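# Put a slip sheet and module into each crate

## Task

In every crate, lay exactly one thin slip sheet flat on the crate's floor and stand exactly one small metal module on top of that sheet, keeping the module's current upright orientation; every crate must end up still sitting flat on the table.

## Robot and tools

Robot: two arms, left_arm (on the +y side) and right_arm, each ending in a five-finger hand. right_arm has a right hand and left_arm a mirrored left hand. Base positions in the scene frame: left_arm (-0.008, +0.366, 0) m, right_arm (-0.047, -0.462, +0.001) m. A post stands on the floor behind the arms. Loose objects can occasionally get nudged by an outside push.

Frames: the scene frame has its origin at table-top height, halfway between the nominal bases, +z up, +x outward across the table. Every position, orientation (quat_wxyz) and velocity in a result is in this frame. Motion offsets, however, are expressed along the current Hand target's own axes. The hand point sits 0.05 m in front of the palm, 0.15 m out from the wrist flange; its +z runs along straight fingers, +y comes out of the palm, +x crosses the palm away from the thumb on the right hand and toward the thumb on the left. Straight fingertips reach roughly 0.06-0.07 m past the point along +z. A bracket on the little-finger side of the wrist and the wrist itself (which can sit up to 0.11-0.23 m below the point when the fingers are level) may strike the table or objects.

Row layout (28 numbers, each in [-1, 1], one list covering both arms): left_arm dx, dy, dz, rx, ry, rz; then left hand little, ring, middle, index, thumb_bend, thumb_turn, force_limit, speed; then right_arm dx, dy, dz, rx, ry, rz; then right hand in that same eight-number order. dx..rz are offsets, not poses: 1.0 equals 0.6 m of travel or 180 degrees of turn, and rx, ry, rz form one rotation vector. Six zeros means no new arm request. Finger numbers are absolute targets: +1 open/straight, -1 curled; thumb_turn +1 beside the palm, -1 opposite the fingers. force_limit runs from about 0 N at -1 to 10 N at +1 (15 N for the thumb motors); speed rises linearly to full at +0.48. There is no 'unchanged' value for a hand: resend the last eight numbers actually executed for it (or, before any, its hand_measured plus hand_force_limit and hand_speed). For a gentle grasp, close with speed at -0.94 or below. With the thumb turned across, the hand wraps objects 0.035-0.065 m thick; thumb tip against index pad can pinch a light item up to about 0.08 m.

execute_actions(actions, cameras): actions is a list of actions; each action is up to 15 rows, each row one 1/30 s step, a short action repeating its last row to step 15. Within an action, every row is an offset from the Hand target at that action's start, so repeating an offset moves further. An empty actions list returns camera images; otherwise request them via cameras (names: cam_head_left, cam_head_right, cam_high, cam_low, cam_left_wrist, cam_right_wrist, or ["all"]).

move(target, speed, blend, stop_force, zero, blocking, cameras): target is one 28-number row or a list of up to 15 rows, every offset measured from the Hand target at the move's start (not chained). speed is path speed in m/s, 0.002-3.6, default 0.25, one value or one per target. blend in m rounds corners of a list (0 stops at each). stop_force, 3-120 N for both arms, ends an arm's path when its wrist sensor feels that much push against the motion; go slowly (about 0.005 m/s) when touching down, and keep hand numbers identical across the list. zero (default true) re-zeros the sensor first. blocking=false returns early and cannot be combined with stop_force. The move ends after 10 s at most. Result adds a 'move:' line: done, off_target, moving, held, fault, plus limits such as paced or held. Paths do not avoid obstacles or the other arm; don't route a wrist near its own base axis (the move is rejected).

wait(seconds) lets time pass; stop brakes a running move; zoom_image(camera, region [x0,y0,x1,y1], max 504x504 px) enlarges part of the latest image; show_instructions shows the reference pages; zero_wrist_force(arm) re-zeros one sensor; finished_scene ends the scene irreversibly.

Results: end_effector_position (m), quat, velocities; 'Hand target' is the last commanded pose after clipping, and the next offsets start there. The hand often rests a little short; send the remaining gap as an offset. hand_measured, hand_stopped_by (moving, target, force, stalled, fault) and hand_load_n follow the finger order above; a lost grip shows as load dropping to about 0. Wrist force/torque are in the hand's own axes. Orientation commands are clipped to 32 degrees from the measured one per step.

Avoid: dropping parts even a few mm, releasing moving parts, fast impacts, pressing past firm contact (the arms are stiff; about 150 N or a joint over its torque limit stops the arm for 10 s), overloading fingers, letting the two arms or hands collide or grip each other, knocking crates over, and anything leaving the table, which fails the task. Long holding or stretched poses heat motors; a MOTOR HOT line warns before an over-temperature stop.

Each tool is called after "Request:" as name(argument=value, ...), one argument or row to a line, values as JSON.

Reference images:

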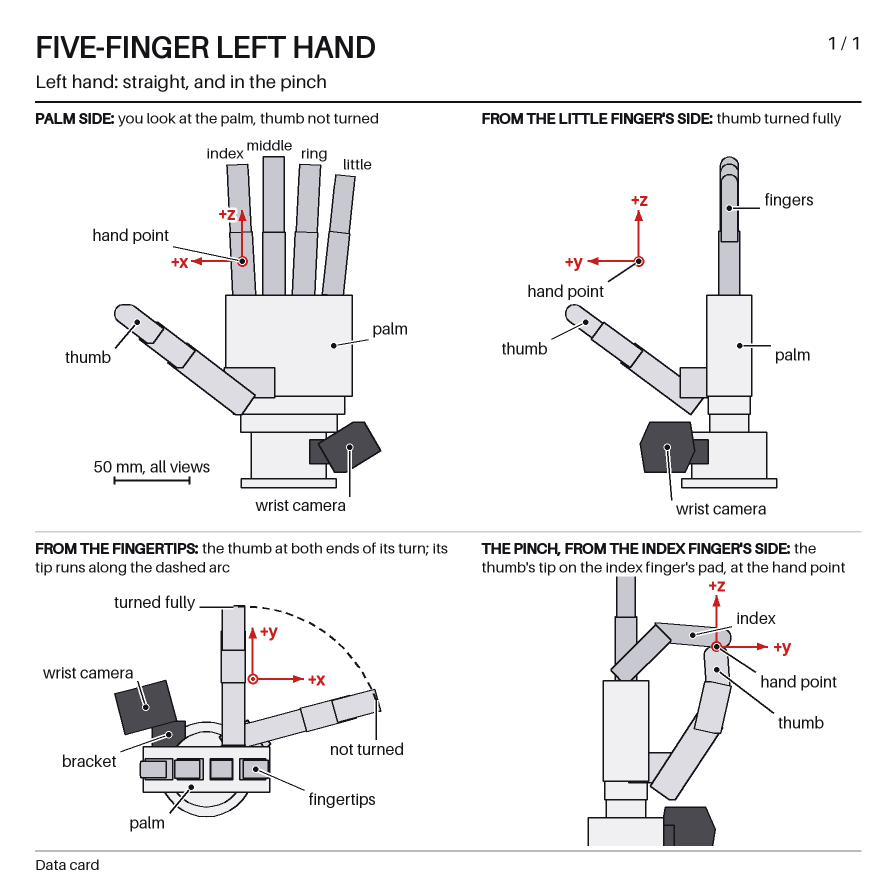

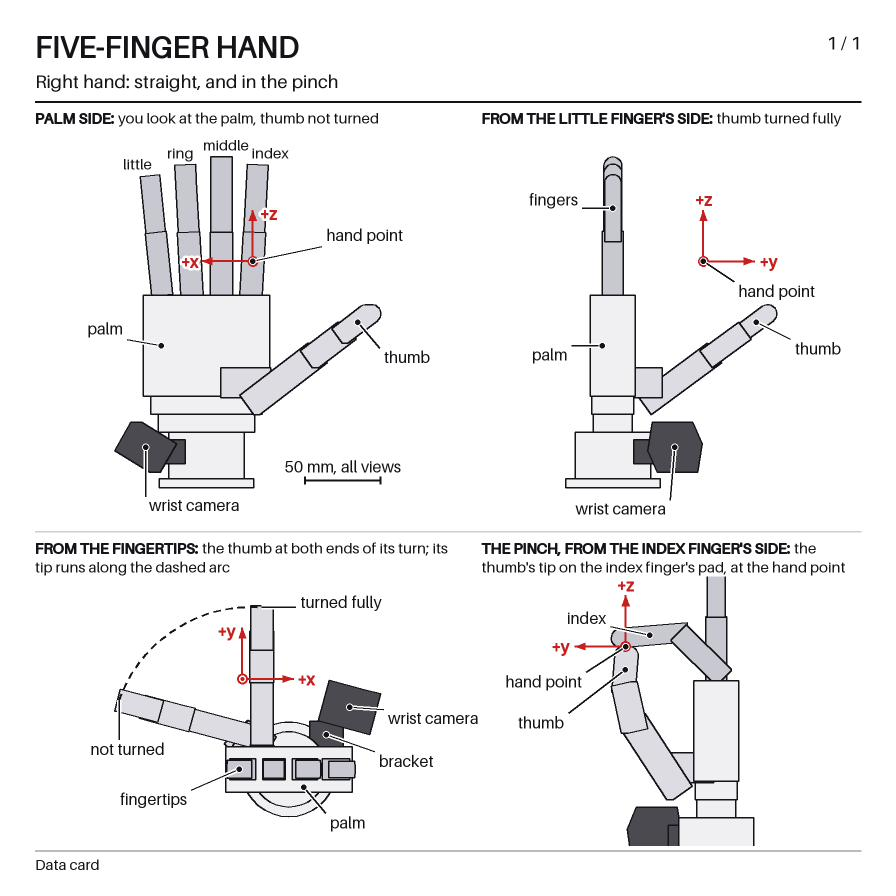

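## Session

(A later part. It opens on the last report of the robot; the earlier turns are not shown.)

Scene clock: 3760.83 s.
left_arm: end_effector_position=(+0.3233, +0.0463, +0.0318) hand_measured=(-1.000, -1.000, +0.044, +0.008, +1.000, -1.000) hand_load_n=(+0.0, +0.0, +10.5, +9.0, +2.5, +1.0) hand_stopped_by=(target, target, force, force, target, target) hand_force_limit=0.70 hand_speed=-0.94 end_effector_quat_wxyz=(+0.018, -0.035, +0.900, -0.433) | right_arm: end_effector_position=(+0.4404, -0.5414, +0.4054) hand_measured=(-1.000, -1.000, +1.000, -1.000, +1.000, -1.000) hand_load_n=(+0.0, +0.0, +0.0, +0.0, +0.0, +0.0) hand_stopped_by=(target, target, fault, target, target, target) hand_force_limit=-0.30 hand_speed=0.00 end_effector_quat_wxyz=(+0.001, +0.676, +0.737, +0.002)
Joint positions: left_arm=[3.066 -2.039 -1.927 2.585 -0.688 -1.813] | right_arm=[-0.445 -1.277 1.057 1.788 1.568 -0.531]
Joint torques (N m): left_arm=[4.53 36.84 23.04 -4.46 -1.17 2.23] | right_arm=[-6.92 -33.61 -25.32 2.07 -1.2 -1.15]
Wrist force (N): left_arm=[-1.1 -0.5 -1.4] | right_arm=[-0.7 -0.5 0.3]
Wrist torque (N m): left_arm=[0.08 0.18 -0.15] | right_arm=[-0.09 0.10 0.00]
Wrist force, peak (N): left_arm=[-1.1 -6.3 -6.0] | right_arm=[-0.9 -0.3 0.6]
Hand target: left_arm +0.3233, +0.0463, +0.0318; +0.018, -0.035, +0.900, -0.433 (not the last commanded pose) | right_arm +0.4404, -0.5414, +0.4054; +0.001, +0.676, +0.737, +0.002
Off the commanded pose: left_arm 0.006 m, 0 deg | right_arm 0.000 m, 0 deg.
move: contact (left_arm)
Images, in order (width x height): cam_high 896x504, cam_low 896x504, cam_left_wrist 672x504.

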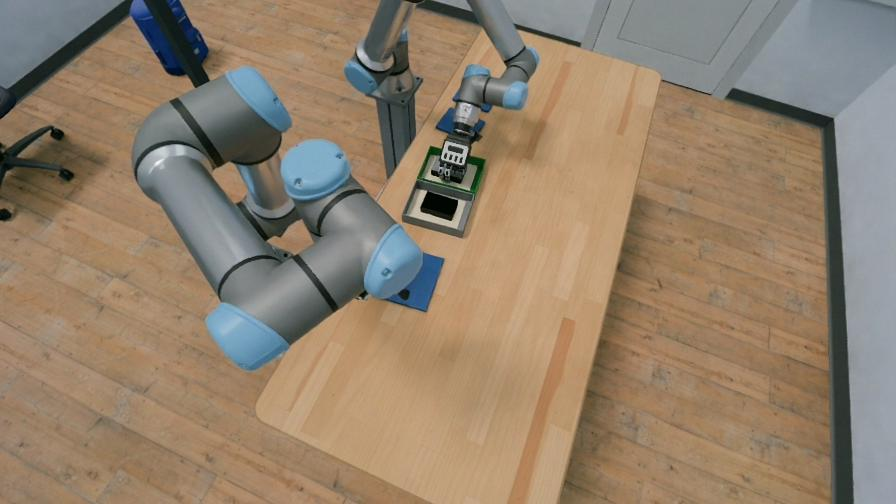

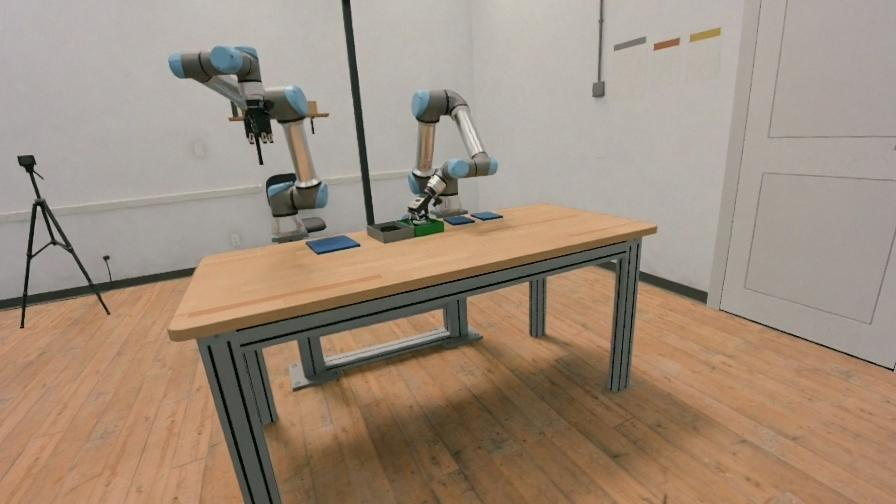

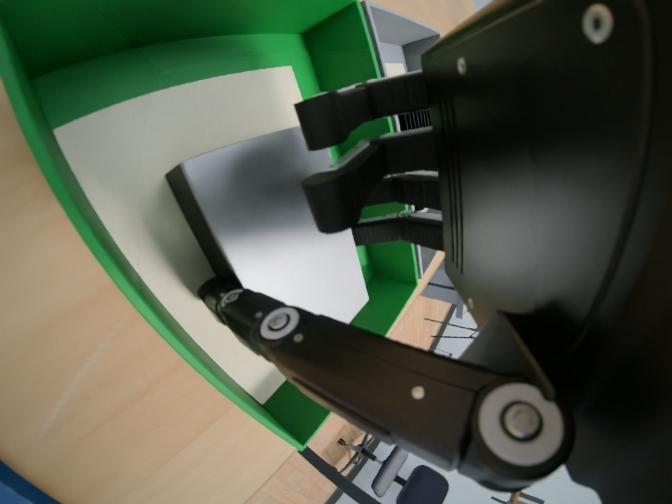

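Request:
move(
  target=[0,0,0,0,0,0,-1,-1,0.2,0.2,1,-1,0.7,-0.94, 0,0,0,0,0,0,-1,-1,1,-1,1,-1,-0.3,0],
  speed=0.008,
)

Request:
move(
  target=[
    [0,0.00623,-0.00783,0,0,0,-1,-1,0.2,0.2,1,-1,0.7,-0.94, 0,0,0,0,0,0,-1,-1,1,-1,1,-1,-0.3,0],
    [0,-0.0721,-0.0701,0,0,0,-1,-1,0.2,0.2,1,-1,0.7,-0.94, 0,0,0,0,0,0,-1,-1,1,-1,1,-1,-0.3,0],
    [0,-0.20,-0.172,0,0,0,-1,-1,0.2,0.2,1,-1,0.7,-0.94, 0,0,0,0,0,0,-1,-1,1,-1,1,-1,-0.3,0],
  ],
  speed=[0.01,0.03,0.1],
  cameras=["cam_left_wrist","cam_high","cam_low"],
)

Request:
zoom_image(
  camera="cam_high",
  region=[395, 140, 495, 240],
)

Request:
zoom_image(
  camera="cam_left_wrist",
  region=[0, 0, 400, 400],
)

Request:
zoom_image(
  camera="cam_low",
  region=[360, 190, 450, 246],
)

Scene clock: 3782.27 s.
left_arm: end_effector_position=(+0.3233, +0.0463, +0.0318) hand_measured=(-1.000, -1.000, +0.200, +0.200, +1.000, -1.000) hand_load_n=(+0.0, +0.0, +0.0, +0.0, +0.0, +0.5) hand_stopped_by=(target, target, target, target, target, target) hand_force_limit=0.70 hand_speed=-0.94 end_effector_quat_wxyz=(+0.018, -0.035, +0.900, -0.433) | right_arm: end_effector_position=(+0.4404, -0.5414, +0.4054) hand_measured=(-1.000, -1.000, +1.000, -1.000, +1.000, -1.000) hand_load_n=(+0.0, +0.0, +0.0, +0.0, +0.0, +0.0) hand_stopped_by=(target, target, fault, target, target, target) hand_force_limit=-0.30 hand_speed=0.00 end_effector_quat_wxyz=(+0.001, +0.676, +0.737, +0.002)
Joint positions: left_arm=[3.066 -2.039 -1.927 2.585 -0.688 -1.813] | right_arm=[-0.445 -1.277 1.057 1.788 1.568 -0.531]
Joint torques (N m): left_arm=[-3.05 33.7 20.07 -2.73 -0.54 1.29] | right_arm=[-7.54 -33.32 -24.44 2.14 -1.4 -1.15]
Wrist force (N): left_arm=[-0.3 1.3 -0.9] | right_arm=[-0.7 -0.1 0.4]
Wrist torque (N m): left_arm=[0.14 0.14 -0.18] | right_arm=[-0.04 0.11 0.01]
Wrist force, peak (N): left_arm=[0.0 -1.2 -3.7] | right_arm=[-0.8 -0.1 0.7]
Hand target: left_arm +0.3233, +0.0463, +0.0318; +0.018, -0.035, +0.900, -0.433 | right_arm +0.4404, -0.5414, +0.4054; +0.001, +0.676, +0.737, +0.002
Off the commanded pose: left_arm 0.000 m, 0 deg | right_arm 0.000 m, 0 deg.
move: done

Scene clock: 3786.53 s.
left_arm: end_effector_position=(+0.3227, +0.0520, +0.1899) hand_measured=(-1.000, -1.000, +0.200, +0.200, +1.000, -1.000) hand_load_n=(+0.0, +0.0, +0.0, +0.0, +0.0, +0.0) hand_stopped_by=(target, target, target, target, target, target) hand_force_limit=0.70 hand_speed=-0.94 end_effector_quat_wxyz=(+0.018, -0.035, +0.900, -0.433) | right_arm: end_effector_position=(+0.4404, -0.5414, +0.4054) hand_measured=(-1.000, -1.000, +1.000, -1.000, +1.000, -1.000) hand_load_n=(+0.5, +0.0, +0.0, +0.0, +0.0, +0.0) hand_stopped_by=(target, target, fault, target, target, target) hand_force_limit=-0.30 hand_speed=0.00 end_effector_quat_wxyz=(+0.001, +0.676, +0.737, +0.002)
Joint positions: left_arm=[3.081 -1.808 -1.77 2.177 -0.686 -1.788] | right_arm=[-0.445 -1.277 1.057 1.788 1.568 -0.531]
Joint torques (N m): left_arm=[4.27 29.72 11.69 -2.84 -0.7 2.18] | right_arm=[-7.6 -34.24 -24.23 2.2 -1.41 -1.14]
Wrist force (N): left_arm=[0.0 1.4 -0.7] | right_arm=[-0.6 -0.1 0.4]
Wrist torque (N m): left_arm=[0.15 0.14 -0.07] | right_arm=[-0.04 0.09 0.01]
Wrist force, peak (N): left_arm=[-0.2 2.4 0.1] | right_arm=[-0.8 -0.3 0.5]
Hand target: left_arm +0.3226, +0.0520, +0.1900; +0.018, -0.035, +0.900, -0.433 | right_arm +0.4404, -0.5414, +0.4054; +0.001, +0.676, +0.737, +0.002
Off the commanded pose: left_arm 0.000 m, 0 deg | right_arm 0.000 m, 0 deg.
move: done
Images, in order (width x height): cam_high 896x504, cam_low 896x504, cam_left_wrist 672x504.

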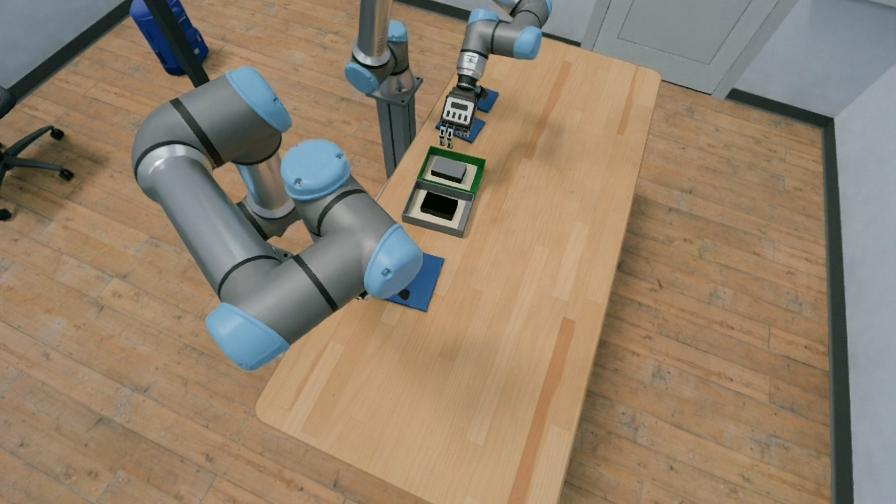

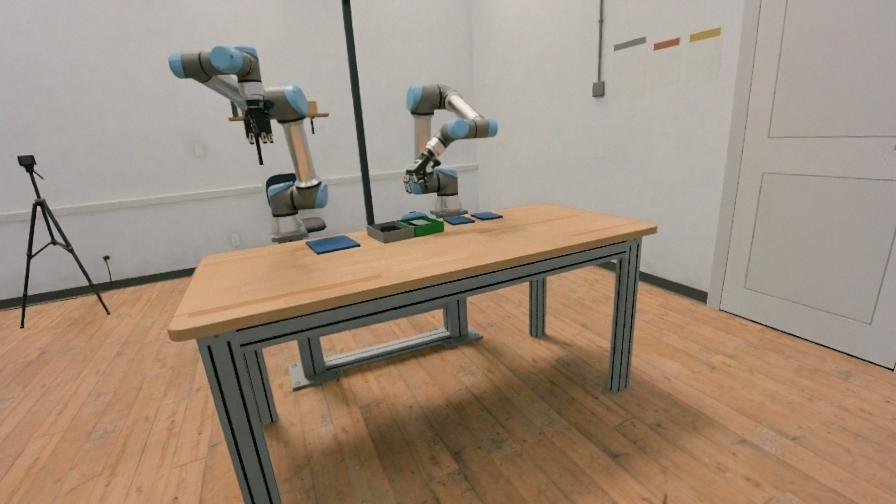

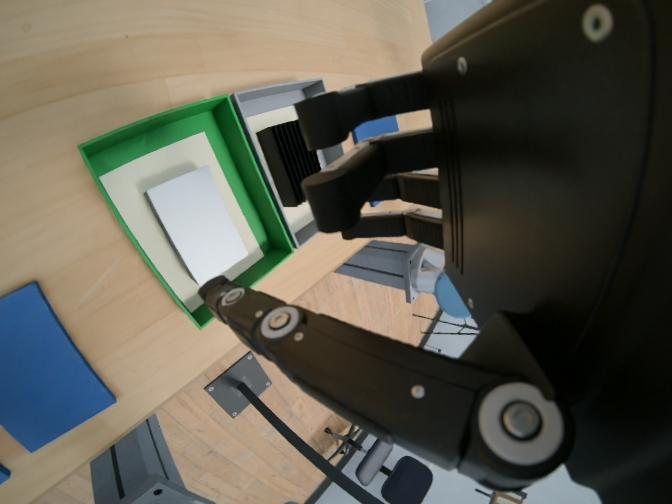

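Scaled by 5.040 from the camera's image (finer frame: 1280x720).

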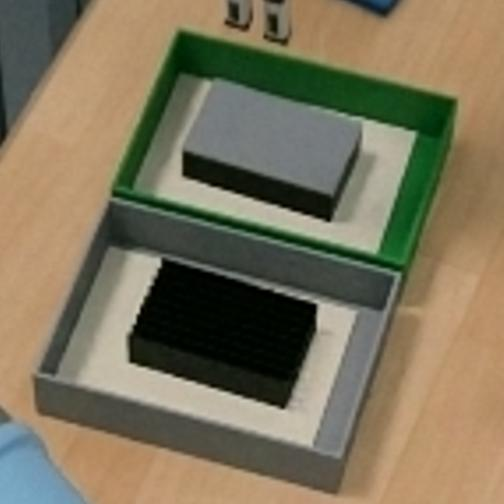

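Scaled by 1.260 from the camera's image (finer frame: 960x720).

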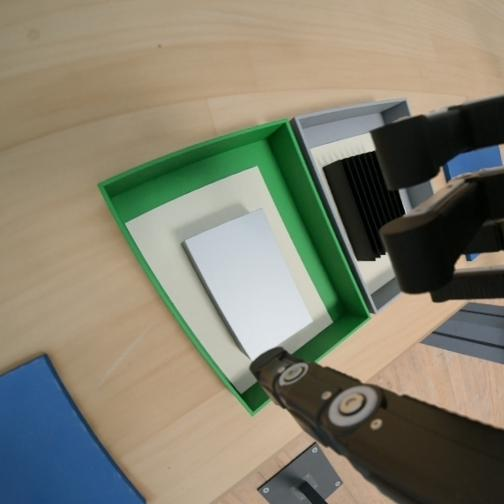

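Scaled by 5.600 from the camera's image (finer frame: 1280x720).

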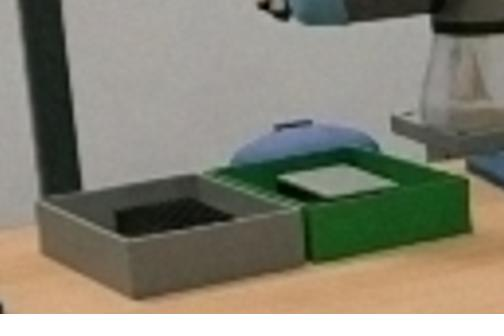

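Request:
finished_scene(
)

The scene is finished: the task was done.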